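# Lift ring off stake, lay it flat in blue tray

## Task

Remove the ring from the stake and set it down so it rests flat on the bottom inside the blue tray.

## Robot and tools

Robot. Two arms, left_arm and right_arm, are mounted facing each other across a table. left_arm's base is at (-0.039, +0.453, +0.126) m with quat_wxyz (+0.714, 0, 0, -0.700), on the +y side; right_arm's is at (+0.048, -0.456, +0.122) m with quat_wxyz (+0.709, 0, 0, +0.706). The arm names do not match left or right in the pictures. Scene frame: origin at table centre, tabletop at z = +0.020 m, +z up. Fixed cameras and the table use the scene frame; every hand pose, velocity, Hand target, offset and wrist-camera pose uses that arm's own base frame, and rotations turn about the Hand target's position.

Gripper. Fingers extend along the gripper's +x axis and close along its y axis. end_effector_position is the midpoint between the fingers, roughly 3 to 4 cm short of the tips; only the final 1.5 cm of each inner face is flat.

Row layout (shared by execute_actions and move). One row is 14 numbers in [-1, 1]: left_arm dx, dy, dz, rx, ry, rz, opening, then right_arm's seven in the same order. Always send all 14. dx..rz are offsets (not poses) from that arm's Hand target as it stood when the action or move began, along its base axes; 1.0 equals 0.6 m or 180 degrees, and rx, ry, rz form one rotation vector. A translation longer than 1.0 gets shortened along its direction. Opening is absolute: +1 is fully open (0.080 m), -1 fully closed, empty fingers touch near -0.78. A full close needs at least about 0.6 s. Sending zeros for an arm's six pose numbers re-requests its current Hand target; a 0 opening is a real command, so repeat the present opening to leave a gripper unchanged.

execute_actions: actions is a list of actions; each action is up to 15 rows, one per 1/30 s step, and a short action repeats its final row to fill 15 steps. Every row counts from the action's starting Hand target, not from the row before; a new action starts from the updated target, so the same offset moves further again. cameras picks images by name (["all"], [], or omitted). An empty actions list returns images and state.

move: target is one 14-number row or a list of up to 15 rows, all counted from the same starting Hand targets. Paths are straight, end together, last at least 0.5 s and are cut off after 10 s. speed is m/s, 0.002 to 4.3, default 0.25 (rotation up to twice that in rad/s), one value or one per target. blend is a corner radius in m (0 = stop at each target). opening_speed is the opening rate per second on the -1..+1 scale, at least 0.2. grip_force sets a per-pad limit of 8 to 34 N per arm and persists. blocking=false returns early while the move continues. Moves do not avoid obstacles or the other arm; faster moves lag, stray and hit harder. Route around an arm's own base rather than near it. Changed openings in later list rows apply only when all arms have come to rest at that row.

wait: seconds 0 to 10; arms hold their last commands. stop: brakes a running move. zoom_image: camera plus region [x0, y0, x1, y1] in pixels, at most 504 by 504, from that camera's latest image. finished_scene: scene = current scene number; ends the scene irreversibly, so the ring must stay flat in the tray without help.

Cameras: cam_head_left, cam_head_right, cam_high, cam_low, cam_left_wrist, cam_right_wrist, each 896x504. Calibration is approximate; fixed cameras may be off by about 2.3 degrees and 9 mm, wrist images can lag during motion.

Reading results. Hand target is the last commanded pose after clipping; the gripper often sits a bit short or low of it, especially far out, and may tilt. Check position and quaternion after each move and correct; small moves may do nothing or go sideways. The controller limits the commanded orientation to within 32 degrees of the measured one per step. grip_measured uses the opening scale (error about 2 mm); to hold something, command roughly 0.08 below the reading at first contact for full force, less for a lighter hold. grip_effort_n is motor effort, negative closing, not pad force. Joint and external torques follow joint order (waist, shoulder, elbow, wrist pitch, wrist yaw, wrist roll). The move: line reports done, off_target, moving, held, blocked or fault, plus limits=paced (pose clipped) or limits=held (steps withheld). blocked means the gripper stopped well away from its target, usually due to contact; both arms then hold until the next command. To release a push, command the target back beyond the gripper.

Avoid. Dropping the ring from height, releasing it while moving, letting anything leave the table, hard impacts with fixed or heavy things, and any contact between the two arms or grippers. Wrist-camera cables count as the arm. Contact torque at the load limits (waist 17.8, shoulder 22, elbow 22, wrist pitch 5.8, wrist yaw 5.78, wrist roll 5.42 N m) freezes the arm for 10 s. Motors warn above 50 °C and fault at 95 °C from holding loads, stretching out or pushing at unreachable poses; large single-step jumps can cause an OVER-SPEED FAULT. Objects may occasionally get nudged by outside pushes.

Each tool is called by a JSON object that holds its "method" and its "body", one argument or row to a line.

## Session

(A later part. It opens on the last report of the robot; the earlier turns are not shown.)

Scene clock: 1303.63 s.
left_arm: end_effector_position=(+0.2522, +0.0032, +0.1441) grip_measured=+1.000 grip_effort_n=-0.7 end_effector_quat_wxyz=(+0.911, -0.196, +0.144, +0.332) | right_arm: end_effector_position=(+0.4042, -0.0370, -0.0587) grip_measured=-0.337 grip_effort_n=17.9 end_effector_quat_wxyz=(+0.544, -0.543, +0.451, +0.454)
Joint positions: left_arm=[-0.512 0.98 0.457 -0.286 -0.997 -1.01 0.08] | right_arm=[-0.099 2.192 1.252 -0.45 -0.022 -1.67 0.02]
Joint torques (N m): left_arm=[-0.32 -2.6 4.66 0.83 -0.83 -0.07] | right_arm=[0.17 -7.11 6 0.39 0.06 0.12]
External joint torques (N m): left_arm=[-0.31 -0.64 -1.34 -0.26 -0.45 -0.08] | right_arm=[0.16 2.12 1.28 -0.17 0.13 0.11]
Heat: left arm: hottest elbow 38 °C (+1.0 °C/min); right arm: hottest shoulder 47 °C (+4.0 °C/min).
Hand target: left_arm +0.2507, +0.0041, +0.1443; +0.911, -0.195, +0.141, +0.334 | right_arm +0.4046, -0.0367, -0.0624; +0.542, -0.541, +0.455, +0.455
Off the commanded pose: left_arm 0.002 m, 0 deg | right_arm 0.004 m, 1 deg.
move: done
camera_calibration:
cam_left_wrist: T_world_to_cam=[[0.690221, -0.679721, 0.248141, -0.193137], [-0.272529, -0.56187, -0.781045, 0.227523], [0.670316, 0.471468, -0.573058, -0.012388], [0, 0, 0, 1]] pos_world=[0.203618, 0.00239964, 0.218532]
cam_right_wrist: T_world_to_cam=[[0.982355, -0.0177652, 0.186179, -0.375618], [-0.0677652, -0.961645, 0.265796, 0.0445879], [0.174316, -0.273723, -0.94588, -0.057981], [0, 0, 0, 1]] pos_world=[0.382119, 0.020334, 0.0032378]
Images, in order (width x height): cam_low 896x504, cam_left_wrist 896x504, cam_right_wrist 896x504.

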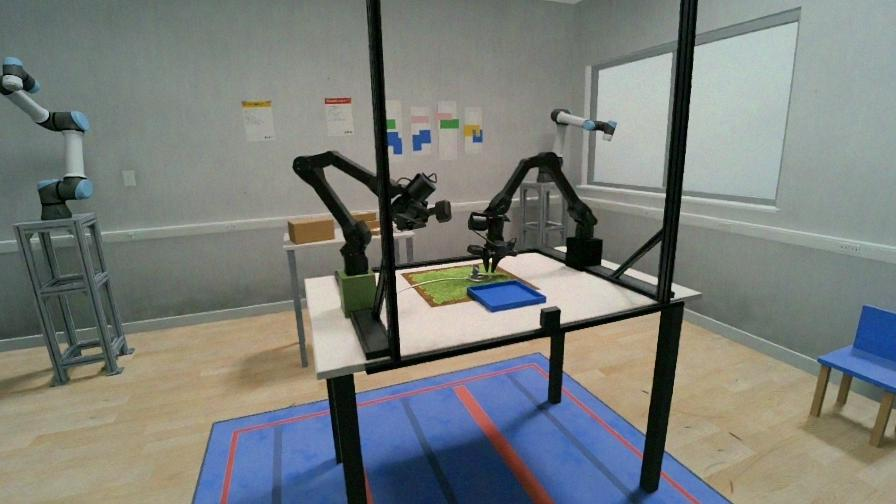

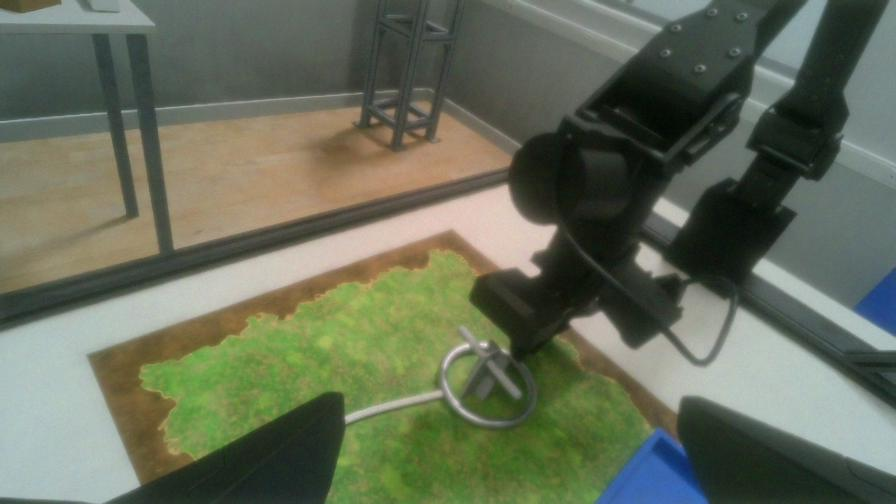

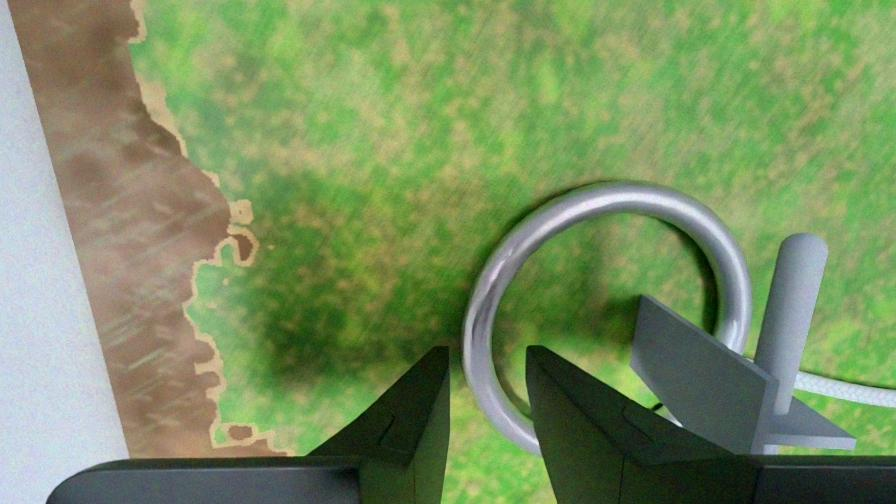

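{"method": "move", "body": {
  "target": [0, 0, 0, 0, 0, 0, 1.0, 0.0025, 0, -0.0268, 0, 0, 0, -0.333],
  "speed": 0.04,
  "cameras": ["cam_right_wrist", "cam_low", "cam_left_wrist"]
}}

{"method": "zoom_image", "body": {
  "camera": "cam_right_wrist",
  "region": [330, 240, 730, 504]
}}

{"method": "zoom_image", "body": {
  "camera": "cam_low",
  "region": [440, 230, 520, 300]
}}

{"method": "zoom_image", "body": {
  "camera": "cam_left_wrist",
  "region": [420, 290, 600, 440]
}}

Scene clock: 1336.17 s.
left_arm: end_effector_position=(+0.2522, +0.0032, +0.1441) grip_measured=+1.000 grip_effort_n=-1.2 end_effector_quat_wxyz=(+0.911, -0.196, +0.144, +0.332) | right_arm: end_effector_position=(+0.4057, -0.0369, -0.0745) grip_measured=-0.337 grip_effort_n=17.9 end_effector_quat_wxyz=(+0.543, -0.542, +0.452, +0.455)
Joint positions: left_arm=[-0.512 0.98 0.457 -0.286 -0.997 -1.01 0.08] | right_arm=[-0.099 2.237 1.252 -0.408 -0.022 -1.67 0.02]
Joint torques (N m): left_arm=[-0.34 -2.55 4.71 0.85 -0.82 -0.06] | right_arm=[0.15 -7.24 5.6 0.68 0.06 0.13]
External joint torques (N m): left_arm=[-0.32 -0.6 -1.28 -0.25 -0.44 -0.07] | right_arm=[0.15 2.12 0.96 0.09 0.13 0.12]
Heat: left arm: hottest elbow 38 °C (+0.0 °C/min); right arm: hottest shoulder 42 °C (-4.1 °C/min).
Hand target: left_arm +0.2507, +0.0041, +0.1443; +0.911, -0.195, +0.141, +0.334 | right_arm +0.4061, -0.0367, -0.0785; +0.542, -0.541, +0.455, +0.455
Off the commanded pose: left_arm 0.002 m, 0 deg | right_arm 0.004 m, 0 deg.
move: done
camera_calibration:
cam_left_wrist: T_world_to_cam=[[0.690221, -0.679721, 0.248141, -0.193137], [-0.272529, -0.56187, -0.781045, 0.227523], [0.670316, 0.471468, -0.573058, -0.012388], [0, 0, 0, 1]] pos_world=[0.203618, 0.00239964, 0.218532]
cam_right_wrist: T_world_to_cam=[[0.982845, -0.0174846, 0.183601, -0.37459], [-0.0667475, -0.961736, 0.265723, 0.048389], [0.171929, -0.273419, -0.946405, -0.0722478], [0, 0, 0, 1]] pos_world=[0.383816, 0.0202339, -0.0124586]
Images, in order (width x height): cam_low 896x504, cam_left_wrist 896x504, cam_right_wrist 896x504.

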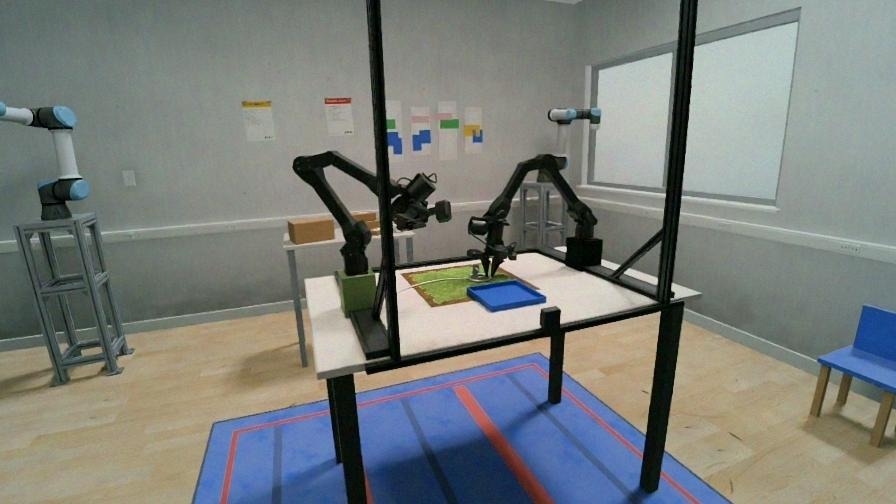

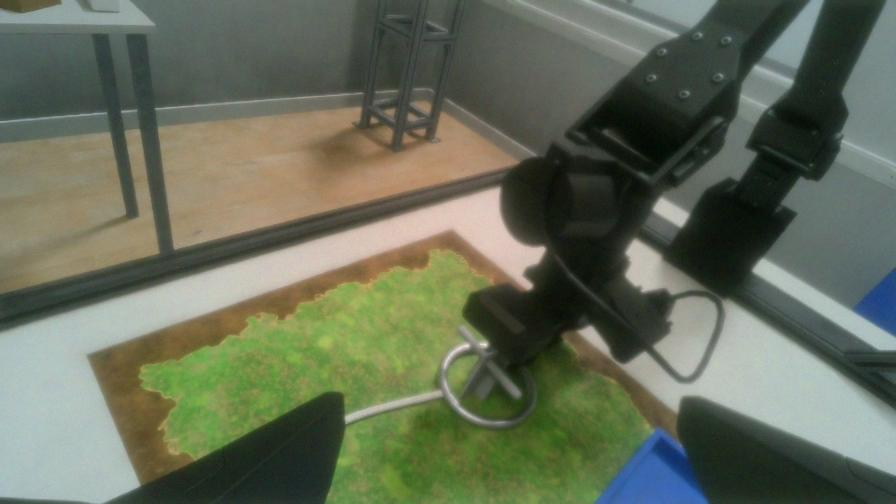

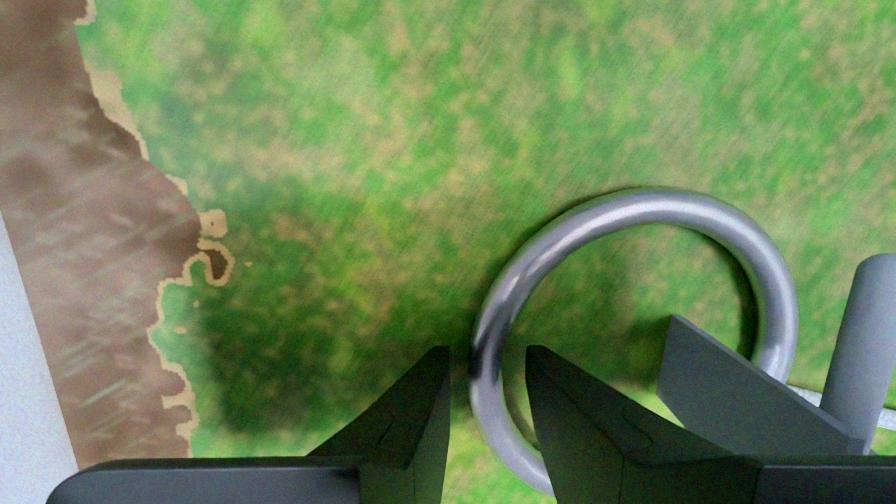

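Scaled by 1.260 from the camera's 896x504 image, which has a finer 1280x720 frame.

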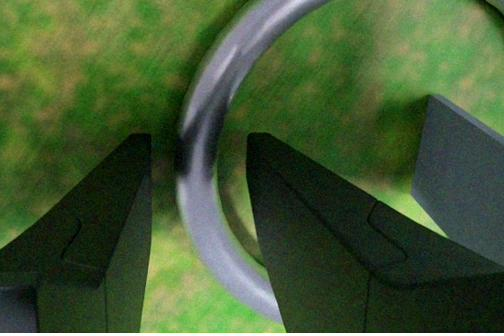

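Scaled by 6.300 from the camera's 896x504 image, which has a finer 1280x720 frame.

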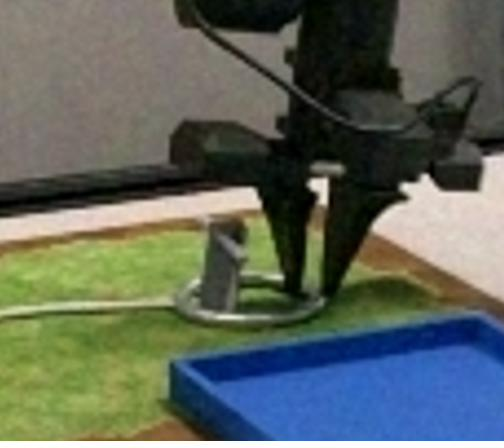

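Scaled by 2.800 from the camera's 896x504 image, which has a finer 1280x720 frame.

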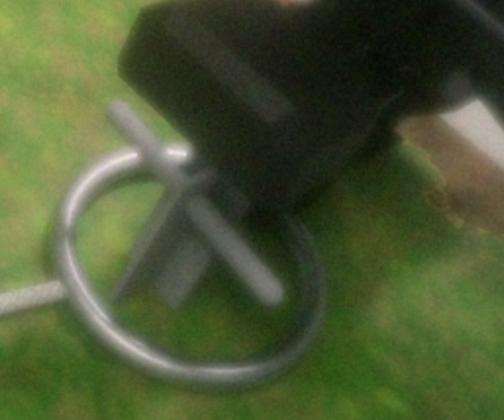

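{"method": "move", "body": {
  "target": [0,0,0,0,0,0,1.0,0,0,0,0,0,0,-0.72],
  "speed": 0.03,
  "opening_speed": 0.6,
  "cameras": ["cam_right_wrist","cam_low"]
}}

Scene clock: 1382.57 s.
left_arm: end_effector_position=(+0.2522, +0.0032, +0.1441) grip_measured=+1.000 grip_effort_n=-0.7 end_effector_quat_wxyz=(+0.911, -0.196, +0.144, +0.332) | right_arm: end_effector_position=(+0.4058, -0.0371, -0.0747) grip_measured=-0.625 grip_effort_n=-83.5 end_effector_quat_wxyz=(+0.543, -0.543, +0.452, +0.454)
Joint positions: left_arm=[-0.512 0.98 0.457 -0.286 -0.997 -1.01 0.08] | right_arm=[-0.099 2.237 1.252 -0.407 -0.02 -1.67 0.007]
Joint torques (N m): left_arm=[-0.38 -2.58 4.72 0.85 -0.82 -0.09] | right_arm=[0.19 -7.26 5.59 0.65 0.02 0.13]
External joint torques (N m): left_arm=[-0.36 -0.57 -1.41 -0.29 -0.44 -0.11] | right_arm=[0.14 2.05 1.05 0.08 0.09 0.12]
Heat: left arm: hottest elbow 38 °C (+0.0 °C/min); right arm: hottest shoulder 41 °C (-3.0 °C/min).
Hand target: left_arm +0.2507, +0.0041, +0.1443; +0.911, -0.195, +0.141, +0.334 | right_arm +0.4061, -0.0367, -0.0786; +0.542, -0.541, +0.455, +0.455
Off the commanded pose: left_arm 0.002 m, 0 deg | right_arm 0.004 m, 0 deg.
move: done
camera_calibration:
cam_right_wrist: T_world_to_cam=[[0.982789, -0.0175028, 0.1839, -0.37453], [-0.0670448, -0.961419, 0.266794, 0.0484661], [0.172135, -0.274532, -0.946045, -0.072517], [0, 0, 0, 1]] pos_world=[0.383816, 0.0201327, -0.0126587]
Images, in order (width x height): cam_low 896x504, cam_right_wrist 896x504.

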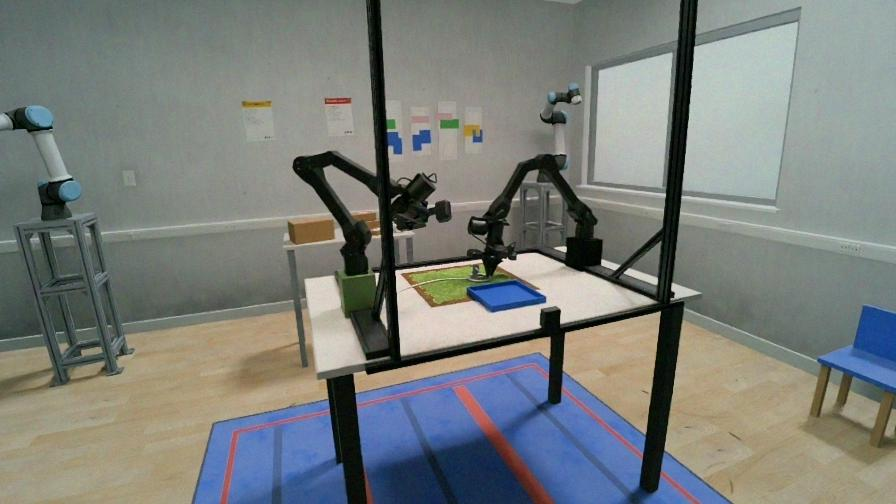

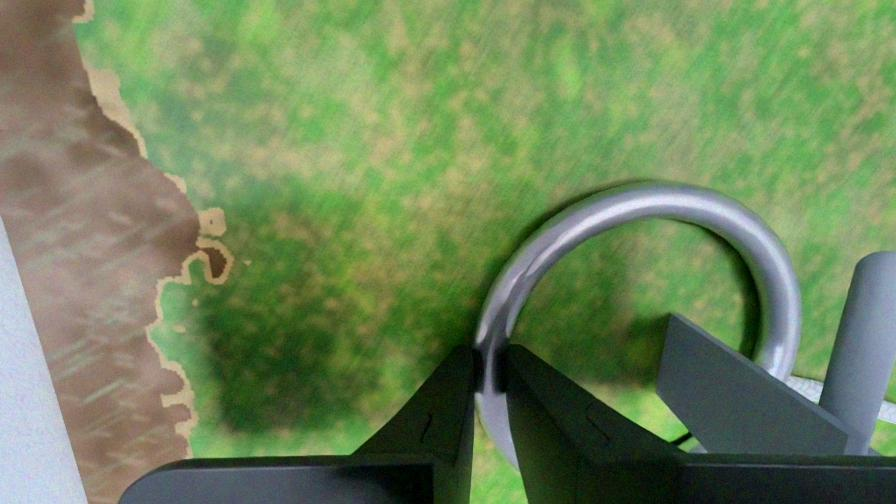

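{"method": "move", "body": {
  "target": [0,0,0,0,0,0,1.0,0,0,0.04,0,0,0,-0.74],
  "speed": 0.04,
  "cameras": ["cam_right_wrist","cam_low"]
}}

Scene clock: 1392.97 s.
left_arm: end_effector_position=(+0.2522, +0.0032, +0.1441) grip_measured=+1.000 grip_effort_n=-0.7 end_effector_quat_wxyz=(+0.911, -0.196, +0.144, +0.332) | right_arm: end_effector_position=(+0.3996, -0.0364, -0.0638) grip_measured=-0.625 grip_effort_n=-83.5 end_effector_quat_wxyz=(+0.536, -0.535, +0.460, +0.464)
Joint positions: left_arm=[-0.512 0.98 0.457 -0.286 -0.997 -1.01 0.08] | right_arm=[-0.098 2.209 1.264 -0.479 -0.02 -1.67 0.007]
Joint torques (N m): left_arm=[-0.29 -2.55 4.69 0.83 -0.83 -0.06] | right_arm=[0.14 -10.85 6.24 0.29 0.01 0.13]
External joint torques (N m): left_arm=[-0.3 -0.55 -1.4 -0.28 -0.44 -0.08] | right_arm=[0.12 -1.53 1.54 -0.23 0.08 0.12]
Heat: left arm: hottest elbow 38 °C (+0.0 °C/min); right arm: hottest shoulder 41 °C (-2.0 °C/min).
Hand target: left_arm +0.2507, +0.0041, +0.1443; +0.911, -0.195, +0.141, +0.334 | right_arm +0.4060, -0.0366, -0.0546; +0.541, -0.541, +0.455, +0.455
Off the commanded pose: left_arm 0.002 m, 0 deg | right_arm 0.011 m, 2 deg.
move: off_target (right_arm)
camera_calibration:
cam_right_wrist: T_world_to_cam=[[0.988227, -0.0176124, 0.151979, -0.374699], [-0.0580194, -0.962295, 0.265747, 0.0422259], [0.141569, -0.271436, -0.951988, -0.0489915], [0, 0, 0, 1]] pos_world=[0.379673, 0.0207364, -0.000914142]
Images, in order (width x height): cam_low 896x504, cam_right_wrist 896x504.

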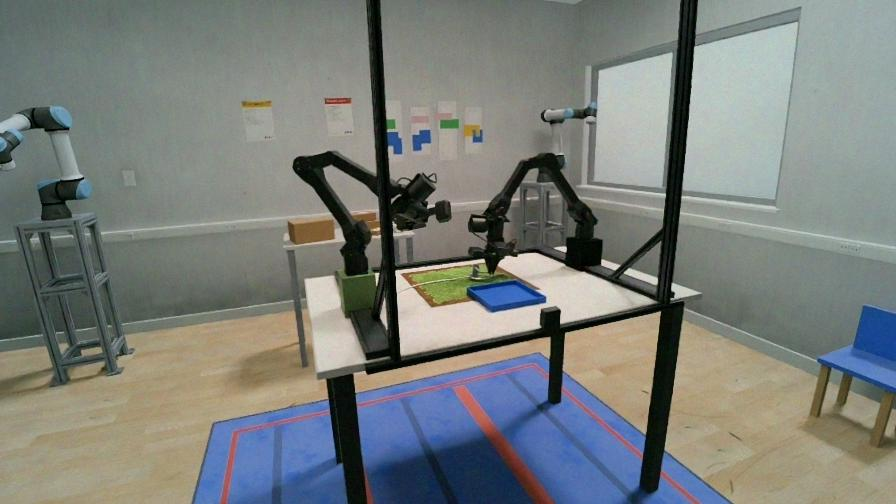

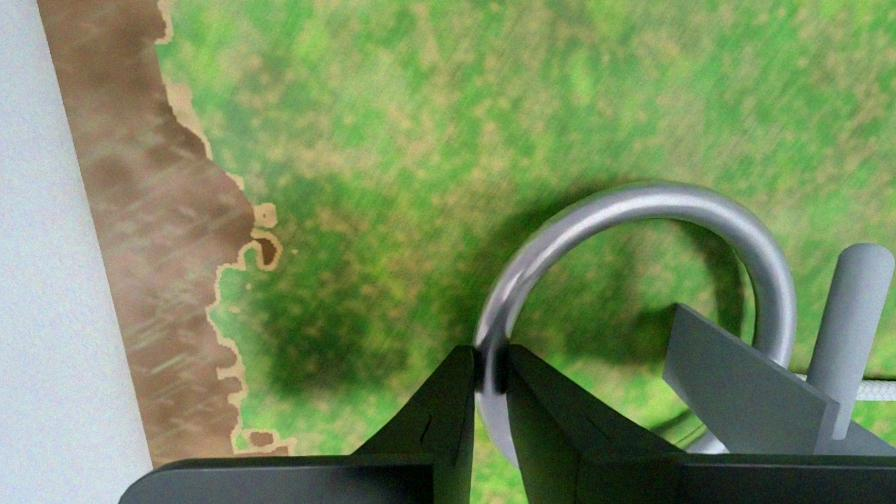

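{"method": "zoom_image", "body": {
  "camera": "cam_right_wrist",
  "region": [640, 160, 896, 480]
}}

{"method": "zoom_image", "body": {
  "camera": "cam_low",
  "region": [440, 230, 520, 300]
}}

Scaled by 1.575 from the camera's 896x504 image, which has a finer 1280x720 frame.

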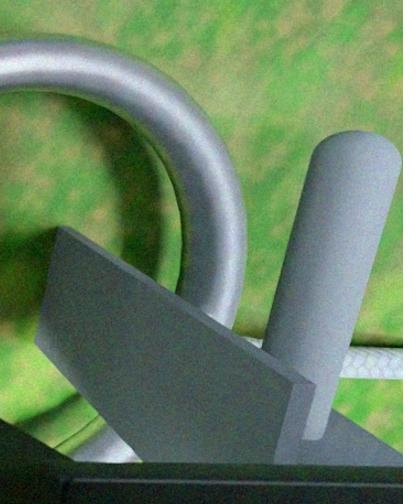

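Scaled by 6.300 from the camera's 896x504 image, which has a finer 1280x720 frame.

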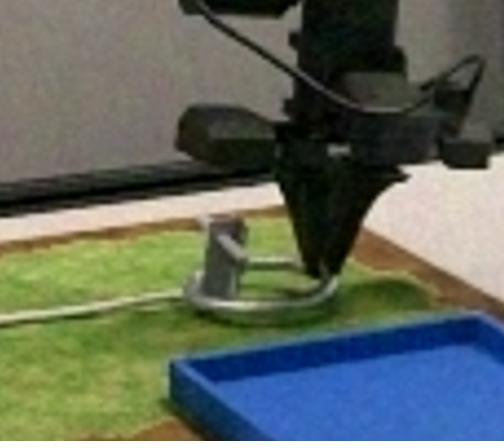

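{"method": "move", "body": {
  "target": [0,0,0,0,0,0,1.0,0.01,0,0.0155,0,-0.0145,0,-0.74],
  "speed": 0.04,
  "cameras": ["all"]
}}

Scene clock: 1556.33 s.
left_arm: end_effector_position=(+0.2522, +0.0032, +0.1441) grip_measured=+1.000 grip_effort_n=-1.2 end_effector_quat_wxyz=(+0.911, -0.196, +0.144, +0.332) | right_arm: end_effector_position=(+0.4090, -0.0373, -0.0523) grip_measured=-0.625 grip_effort_n=-83.5 end_effector_quat_wxyz=(+0.546, -0.548, +0.447, +0.449)
Joint positions: left_arm=[-0.512 0.98 0.457 -0.286 -0.997 -1.01 0.08] | right_arm=[-0.098 2.182 1.264 -0.456 -0.02 -1.67 0.007]
Joint torques (N m): left_arm=[-0.35 -2.55 4.74 0.83 -0.82 -0.06] | right_arm=[0.12 -10.93 4.86 0.87 -0.16 0.14]
External joint torques (N m): left_arm=[-0.37 -0.56 -1.3 -0.27 -0.43 -0.08] | right_arm=[0.09 -1.56 -0.06 0.25 -0.09 0.13]
Heat: left arm: hottest elbow 38 °C (+0.0 °C/min); right arm: hottest shoulder 57 °C (+2.0 °C/min). Fold the right arm in close to its base, or ease its load, before you think long.
Hand target: left_arm +0.2507, +0.0041, +0.1443; +0.911, -0.195, +0.141, +0.334 | right_arm +0.4120, -0.0366, -0.0453; +0.552, -0.552, +0.442, +0.443
Off the commanded pose: left_arm 0.002 m, 0 deg | right_arm 0.008 m, 1 deg.
MOTOR HOT: joint 2 (shoulder) of the right arm reports 57 °C; the controller stops that arm at 95 °C. To cool a motor, set the load down, stop pushing, or move to a pose that needs little force.
move: done
camera_calibration:
cam_left_wrist: T_world_to_cam=[[0.690221, -0.679721, 0.248141, -0.193137], [-0.272529, -0.56187, -0.781045, 0.227523], [0.670316, 0.471468, -0.573058, -0.012388], [0, 0, 0, 1]] pos_world=[0.203618, 0.00239964, 0.218532]
cam_right_wrist: T_world_to_cam=[[0.979286, -0.0167233, 0.20179, -0.379352], [-0.0714902, -0.960957, 0.267302, 0.0444906], [0.189441, -0.276192, -0.942247, -0.0589443], [0, 0, 0, 1]] pos_world=[0.385841, 0.0201296, 0.00911679]

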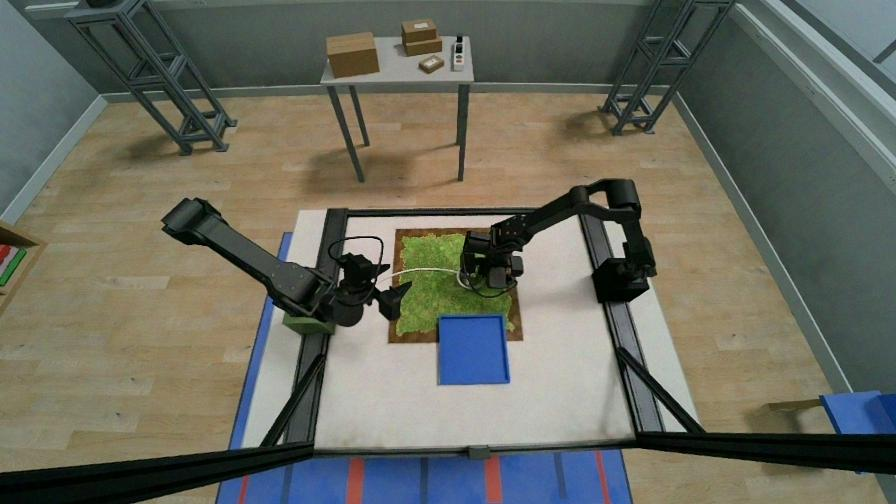

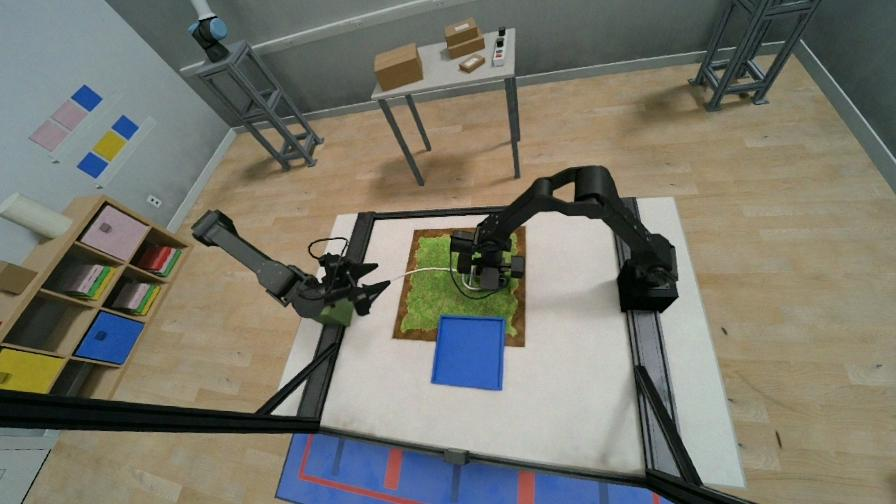

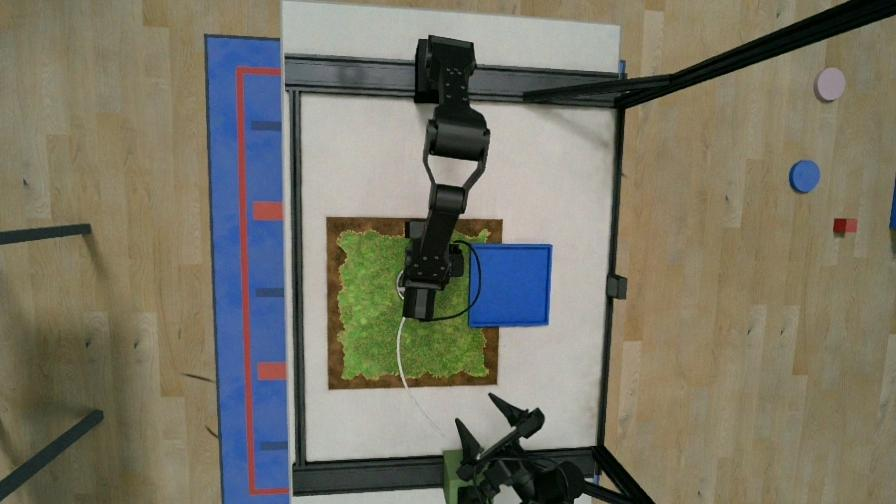

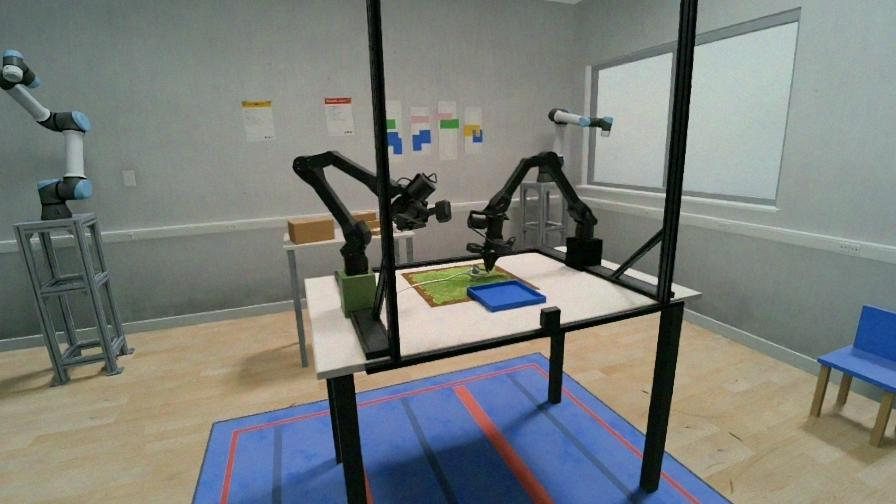

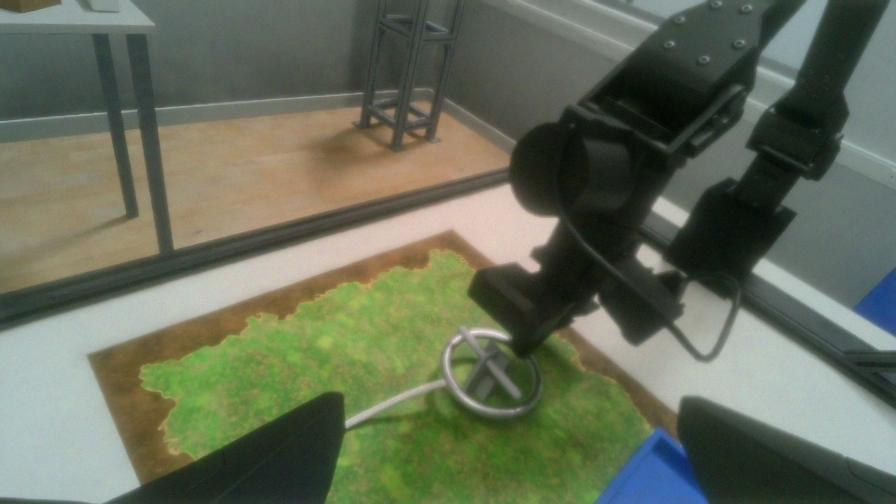

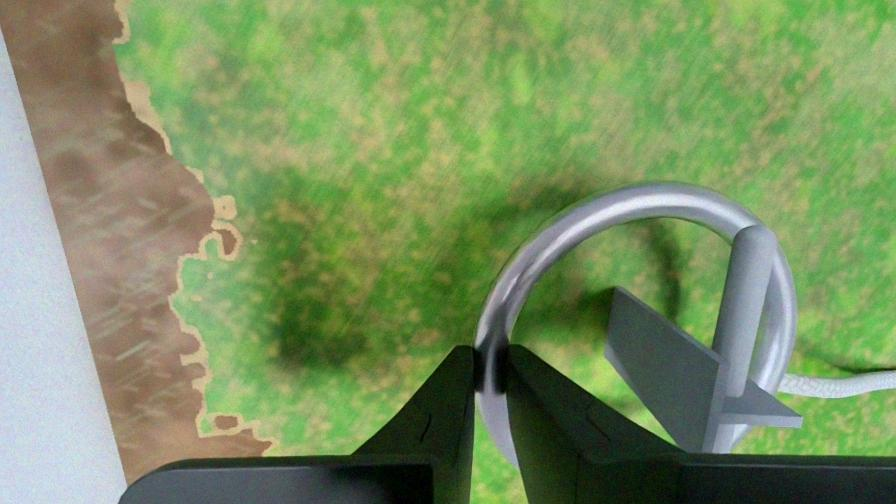

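{"method": "zoom_image", "body": {
  "camera": "cam_right_wrist",
  "region": [580, 160, 836, 480]
}}

{"method": "zoom_image", "body": {
  "camera": "cam_left_wrist",
  "region": [400, 280, 600, 440]
}}

{"method": "zoom_image", "body": {
  "camera": "cam_low",
  "region": [440, 230, 520, 300]
}}

Scaled by 1.575 from the camera's 896x504 image, which has a finer 1280x720 frame.

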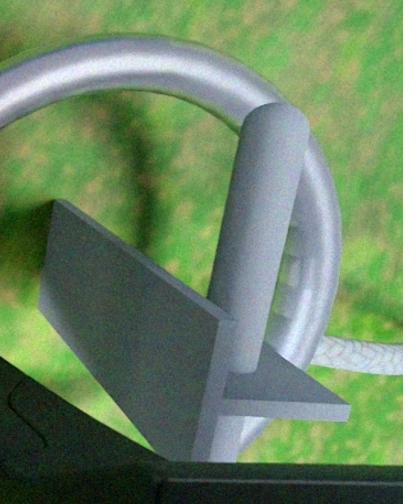

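Scaled by 2.520 from the camera's 896x504 image, which has a finer 1280x720 frame.

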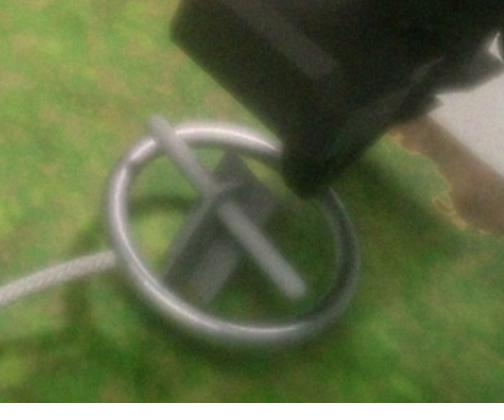

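Scaled by 6.300 from the camera's 896x504 image, which has a finer 1280x720 frame.

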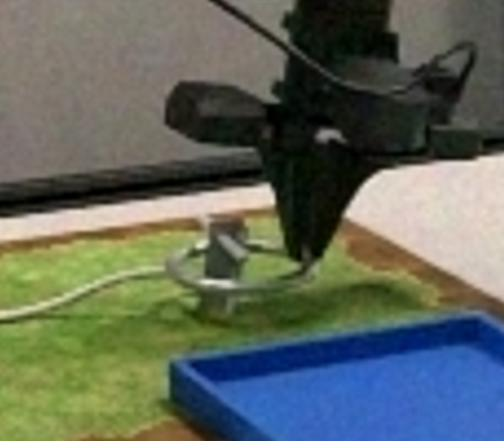

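{"method": "move", "body": {
  "target": [0,0,0,0,0,0,1.0,0.0167,0.0208,0.0017,0,0,0,-0.74],
  "speed": 0.05,
  "cameras": ["cam_left_wrist","cam_right_wrist"]
}}

{"method": "zoom_image", "body": {
  "camera": "cam_left_wrist",
  "region": [400, 280, 600, 440]
}}

Scene clock: 1697.50 s.
left_arm: end_effector_position=(+0.2522, +0.0032, +0.1441) grip_measured=+1.000 grip_effort_n=-0.7 end_effector_quat_wxyz=(+0.911, -0.196, +0.144, +0.332) | right_arm: end_effector_position=(+0.4185, -0.0238, -0.0449) grip_measured=-0.625 grip_effort_n=-83.5 end_effector_quat_wxyz=(+0.550, -0.550, +0.442, +0.446)
Joint positions: left_arm=[-0.512 0.98 0.457 -0.286 -0.997 -1.01 0.08] | right_arm=[-0.063 2.182 1.298 -0.475 -0.018 -1.637 0.007]
Joint torques (N m): left_arm=[-0.32 -2.62 4.74 0.84 -0.83 -0.08] | right_arm=[0.06 -8.24 6.76 0.58 0.04 0.17]
External joint torques (N m): left_arm=[-0.32 -0.63 -1.31 -0.27 -0.44 -0.1] | right_arm=[0.1 1.16 1.78 -0.05 0.1 0.16]
Heat: left arm: hottest elbow 38 °C (+0.0 °C/min); right arm: hottest shoulder 63 °C (+1.0 °C/min). Fold the right arm in close to its base, or ease its load, before you think long.
Hand target: left_arm +0.2507, +0.0041, +0.1443; +0.911, -0.195, +0.141, +0.334 | right_arm +0.4220, -0.0242, -0.0443; +0.552, -0.551, +0.442, +0.443
Off the commanded pose: left_arm 0.002 m, 0 deg | right_arm 0.004 m, 0 deg.
MOTOR HOT: still on. Joint 2 (shoulder) of the right arm reports 63 °C.
move: done
camera_calibration:
cam_left_wrist: T_world_to_cam=[[0.690221, -0.679721, 0.248141, -0.193137], [-0.272529, -0.56187, -0.781045, 0.227523], [0.670316, 0.471468, -0.573058, -0.012388], [0, 0, 0, 1]] pos_world=[0.203618, 0.00239964, 0.218532]
cam_right_wrist: T_world_to_cam=[[0.976193, -0.0153173, 0.216361, -0.388011], [-0.0733843, -0.962002, 0.262996, 0.0566929], [0.204111, -0.272612, -0.940224, -0.0559916], [0, 0, 0, 1]] pos_world=[0.394363, 0.0333314, 0.0163957]
Images, in order (width x height): cam_left_wrist 896x504, cam_right_wrist 896x504.

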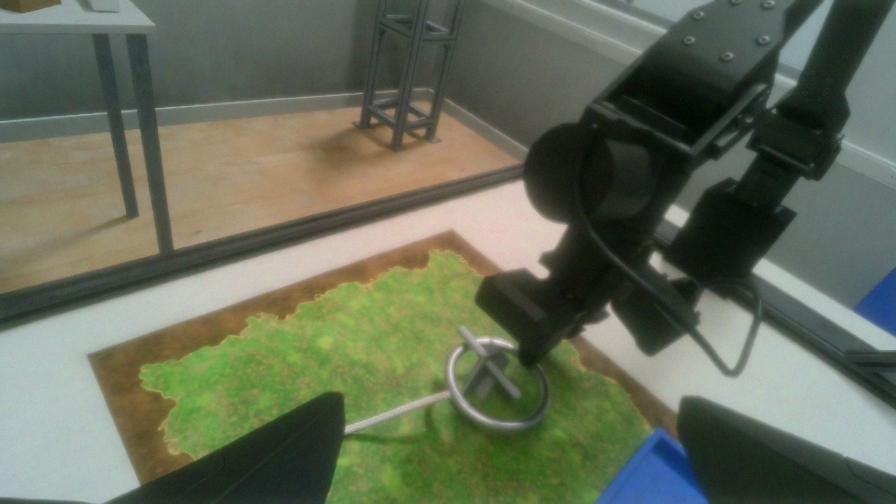

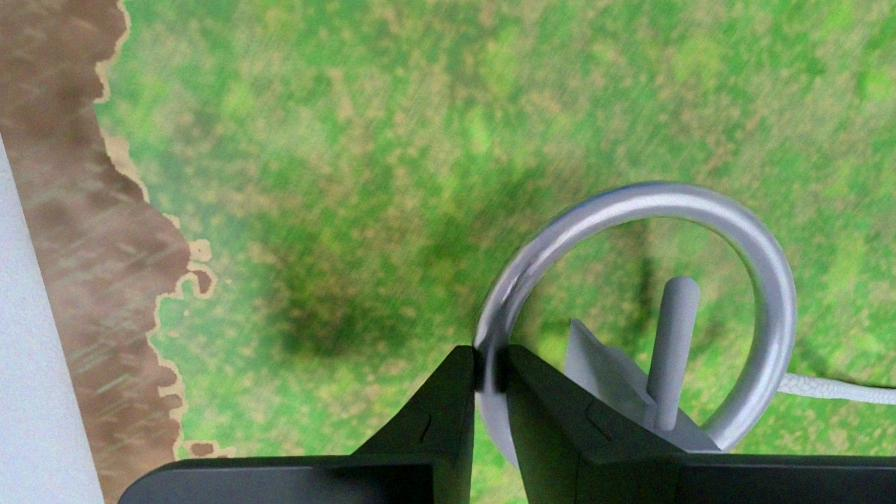

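Scaled by 2.520 from the camera's 896x504 image, which has a finer 1280x720 frame.

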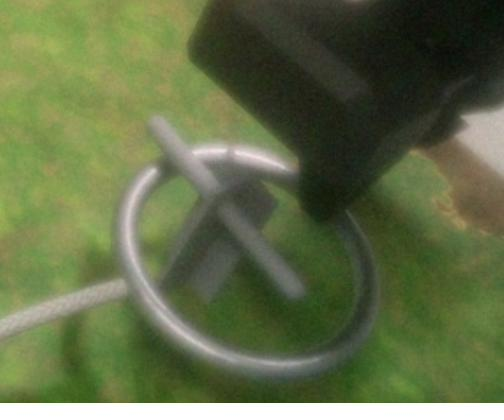

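{"method": "move", "body": {
  "target": [0,0,0,0,0,0,1.0,-0.001,-0.009,0.0148,0.0444,0,0,-0.74],
  "speed": 0.05,
  "cameras": ["cam_left_wrist","cam_right_wrist"]
}}

{"method": "zoom_image", "body": {
  "camera": "cam_left_wrist",
  "region": [400, 280, 600, 440]
}}

Scene clock: 1734.67 s.
left_arm: end_effector_position=(+0.2522, +0.0032, +0.1441) grip_measured=+1.000 grip_effort_n=-1.2 end_effector_quat_wxyz=(+0.911, -0.196, +0.144, +0.332) | right_arm: end_effector_position=(+0.4168, -0.0294, -0.0394) grip_measured=-0.625 grip_effort_n=-83.5 end_effector_quat_wxyz=(+0.586, -0.508, +0.418, +0.473)
Joint positions: left_arm=[-0.512 0.98 0.457 -0.286 -0.997 -1.01 0.08] | right_arm=[-0.126 2.182 1.321 -0.522 -0.156 -1.659 0.007]
Joint torques (N m): left_arm=[-0.33 -2.59 4.7 0.82 -0.82 -0.09] | right_arm=[-0.13 -9.2 6.84 0.51 -0.56 -0.23]
External joint torques (N m): left_arm=[-0.34 -0.58 -1.41 -0.3 -0.43 -0.1] | right_arm=[-0.07 0.14 1.89 -0.06 -0.41 -0.24]
Heat: left arm: hottest elbow 38 °C (+0.0 °C/min); right arm: hottest shoulder 55 °C (-7.0 °C/min). Fold the right arm in close to its base, or ease its load, before you think long.
Hand target: left_arm +0.2507, +0.0041, +0.1443; +0.911, -0.195, +0.141, +0.334 | right_arm +0.4215, -0.0295, -0.0353; +0.589, -0.512, +0.410, +0.472
Off the commanded pose: left_arm 0.002 m, 0 deg | right_arm 0.006 m, 1 deg.
MOTOR HOT: still on. Joint 2 (shoulder) of the right arm reports 55 °C.
move: done
camera_calibration:
cam_left_wrist: T_world_to_cam=[[0.690221, -0.679721, 0.248141, -0.193137], [-0.272529, -0.56187, -0.781045, 0.227523], [0.670316, 0.471468, -0.573058, -0.012388], [0, 0, 0, 1]] pos_world=[0.203618, 0.00239964, 0.218532]
cam_right_wrist: T_world_to_cam=[[0.977723, -0.0565524, 0.202135, -0.390063], [-0.0849892, -0.987208, 0.134894, 0.048839], [0.191921, -0.149069, -0.970023, -0.0444017], [0, 0, 0, 1]] pos_world=[0.394047, 0.0195363, 0.0291868]
Images, in order (width x height): cam_left_wrist 896x504, cam_right_wrist 896x504.

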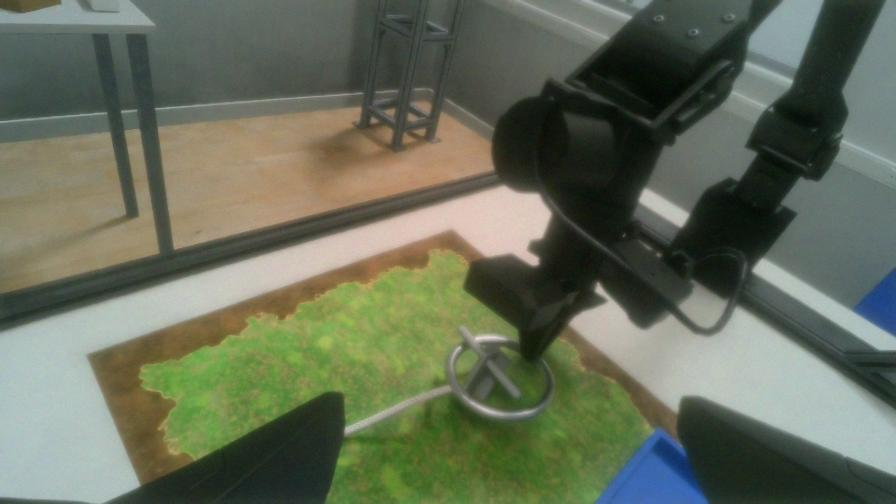

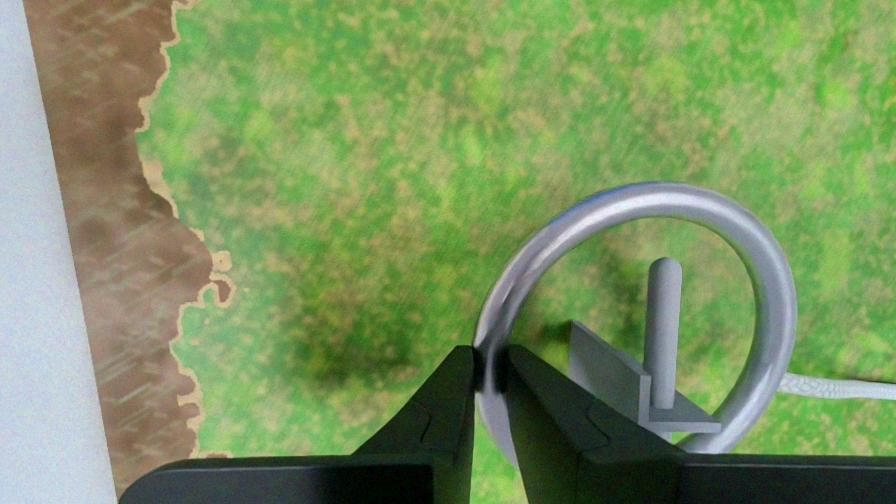

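Scaled by 2.520 from the camera's 896x504 image, which has a finer 1280x720 frame.

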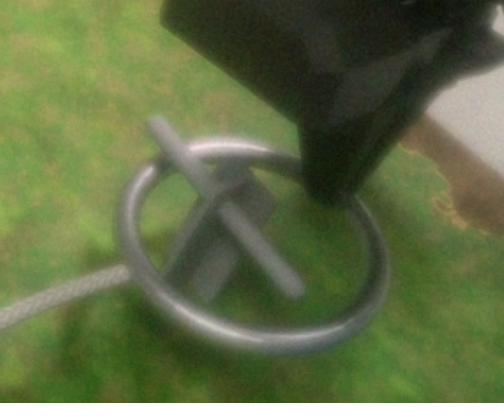

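{"method": "move", "body": {
  "target": [0,0,0,0,0,0,1.0,-0.001,-0.0095,0.0147,0.0467,0,0,-0.74],
  "speed": 0.05,
  "cameras": ["cam_left_wrist","cam_right_wrist"]
}}

{"method": "zoom_image", "body": {
  "camera": "cam_left_wrist",
  "region": [400, 280, 600, 440]
}}

Scene clock: 1747.47 s.
left_arm: end_effector_position=(+0.2522, +0.0032, +0.1441) grip_measured=+1.000 grip_effort_n=-0.7 end_effector_quat_wxyz=(+0.911, -0.196, +0.144, +0.332) | right_arm: end_effector_position=(+0.4165, -0.0352, -0.0279) grip_measured=-0.625 grip_effort_n=-83.5 end_effector_quat_wxyz=(+0.623, -0.465, +0.382, +0.500)
Joint positions: left_arm=[-0.512 0.98 0.457 -0.286 -0.997 -1.01 0.08] | right_arm=[-0.193 2.182 1.356 -0.585 -0.307 -1.699 0.007]
Joint torques (N m): left_arm=[-0.35 -2.57 4.69 0.85 -0.82 -0.08] | right_arm=[-0.13 -8.24 7.14 0.49 -0.81 -0.27]
External joint torques (N m): left_arm=[-0.35 -0.6 -1.35 -0.26 -0.43 -0.09] | right_arm=[-0.19 1.29 2.08 -0.04 -0.57 -0.28]
Heat: left arm: hottest elbow 38 °C (+0.0 °C/min); right arm: hottest shoulder 55 °C (-8.1 °C/min). Fold the right arm in close to its base, or ease its load, before you think long.
Hand target: left_arm +0.2507, +0.0041, +0.1443; +0.911, -0.195, +0.141, +0.334 | right_arm +0.4208, -0.0352, -0.0266; +0.625, -0.467, +0.375, +0.501
Off the commanded pose: left_arm 0.002 m, 0 deg | right_arm 0.005 m, 1 deg.
MOTOR HOT: still on. Joint 2 (shoulder) of the right arm reports 55 °C.
move: done
camera_calibration:
cam_left_wrist: T_world_to_cam=[[0.690221, -0.679721, 0.248141, -0.193137], [-0.272529, -0.56187, -0.781045, 0.227523], [0.670316, 0.471468, -0.573058, -0.012388], [0, 0, 0, 1]] pos_world=[0.203618, 0.00239964, 0.218532]
cam_right_wrist: T_world_to_cam=[[0.9766, -0.0877953, 0.196329, -0.393227], [-0.0879232, -0.996094, -0.00808133, 0.0384103], [0.196271, -0.00936963, -0.980505, -0.0313369], [0, 0, 0, 1]] pos_world=[0.393553, 0.00344314, 0.0467862]
Images, in order (width x height): cam_left_wrist 896x504, cam_right_wrist 896x504.

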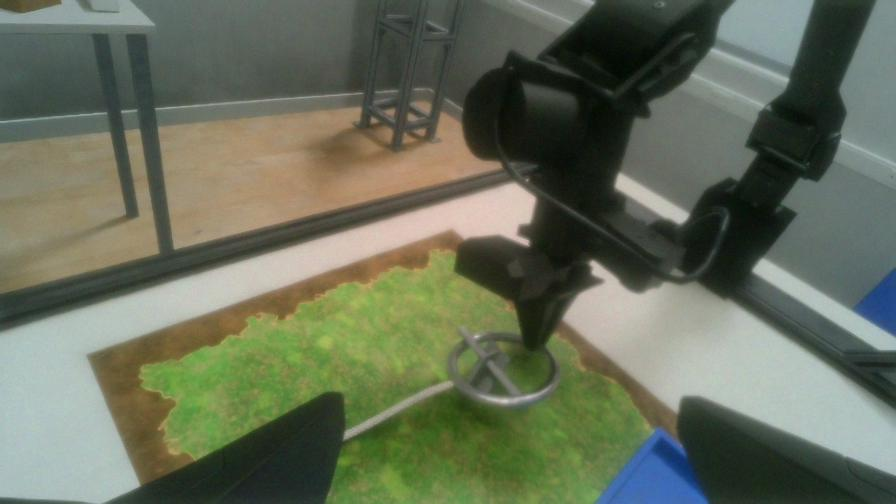

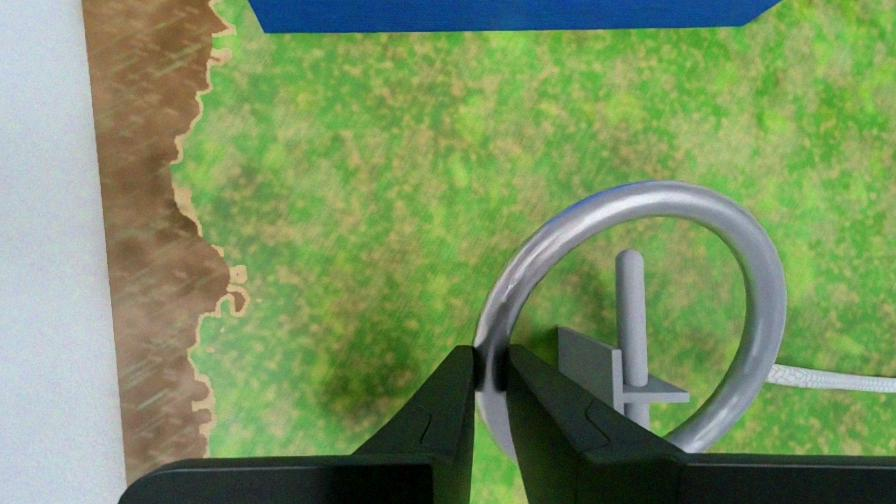

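Scaled by 2.520 from the camera's 896x504 image, which has a finer 1280x720 frame.

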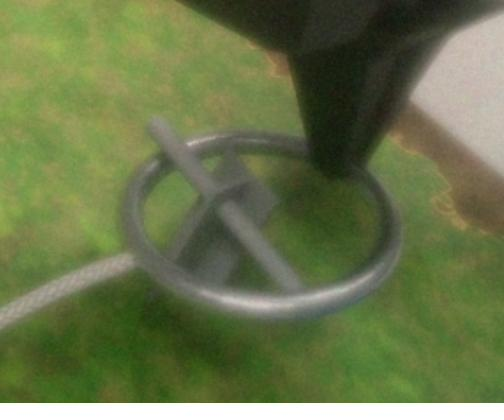

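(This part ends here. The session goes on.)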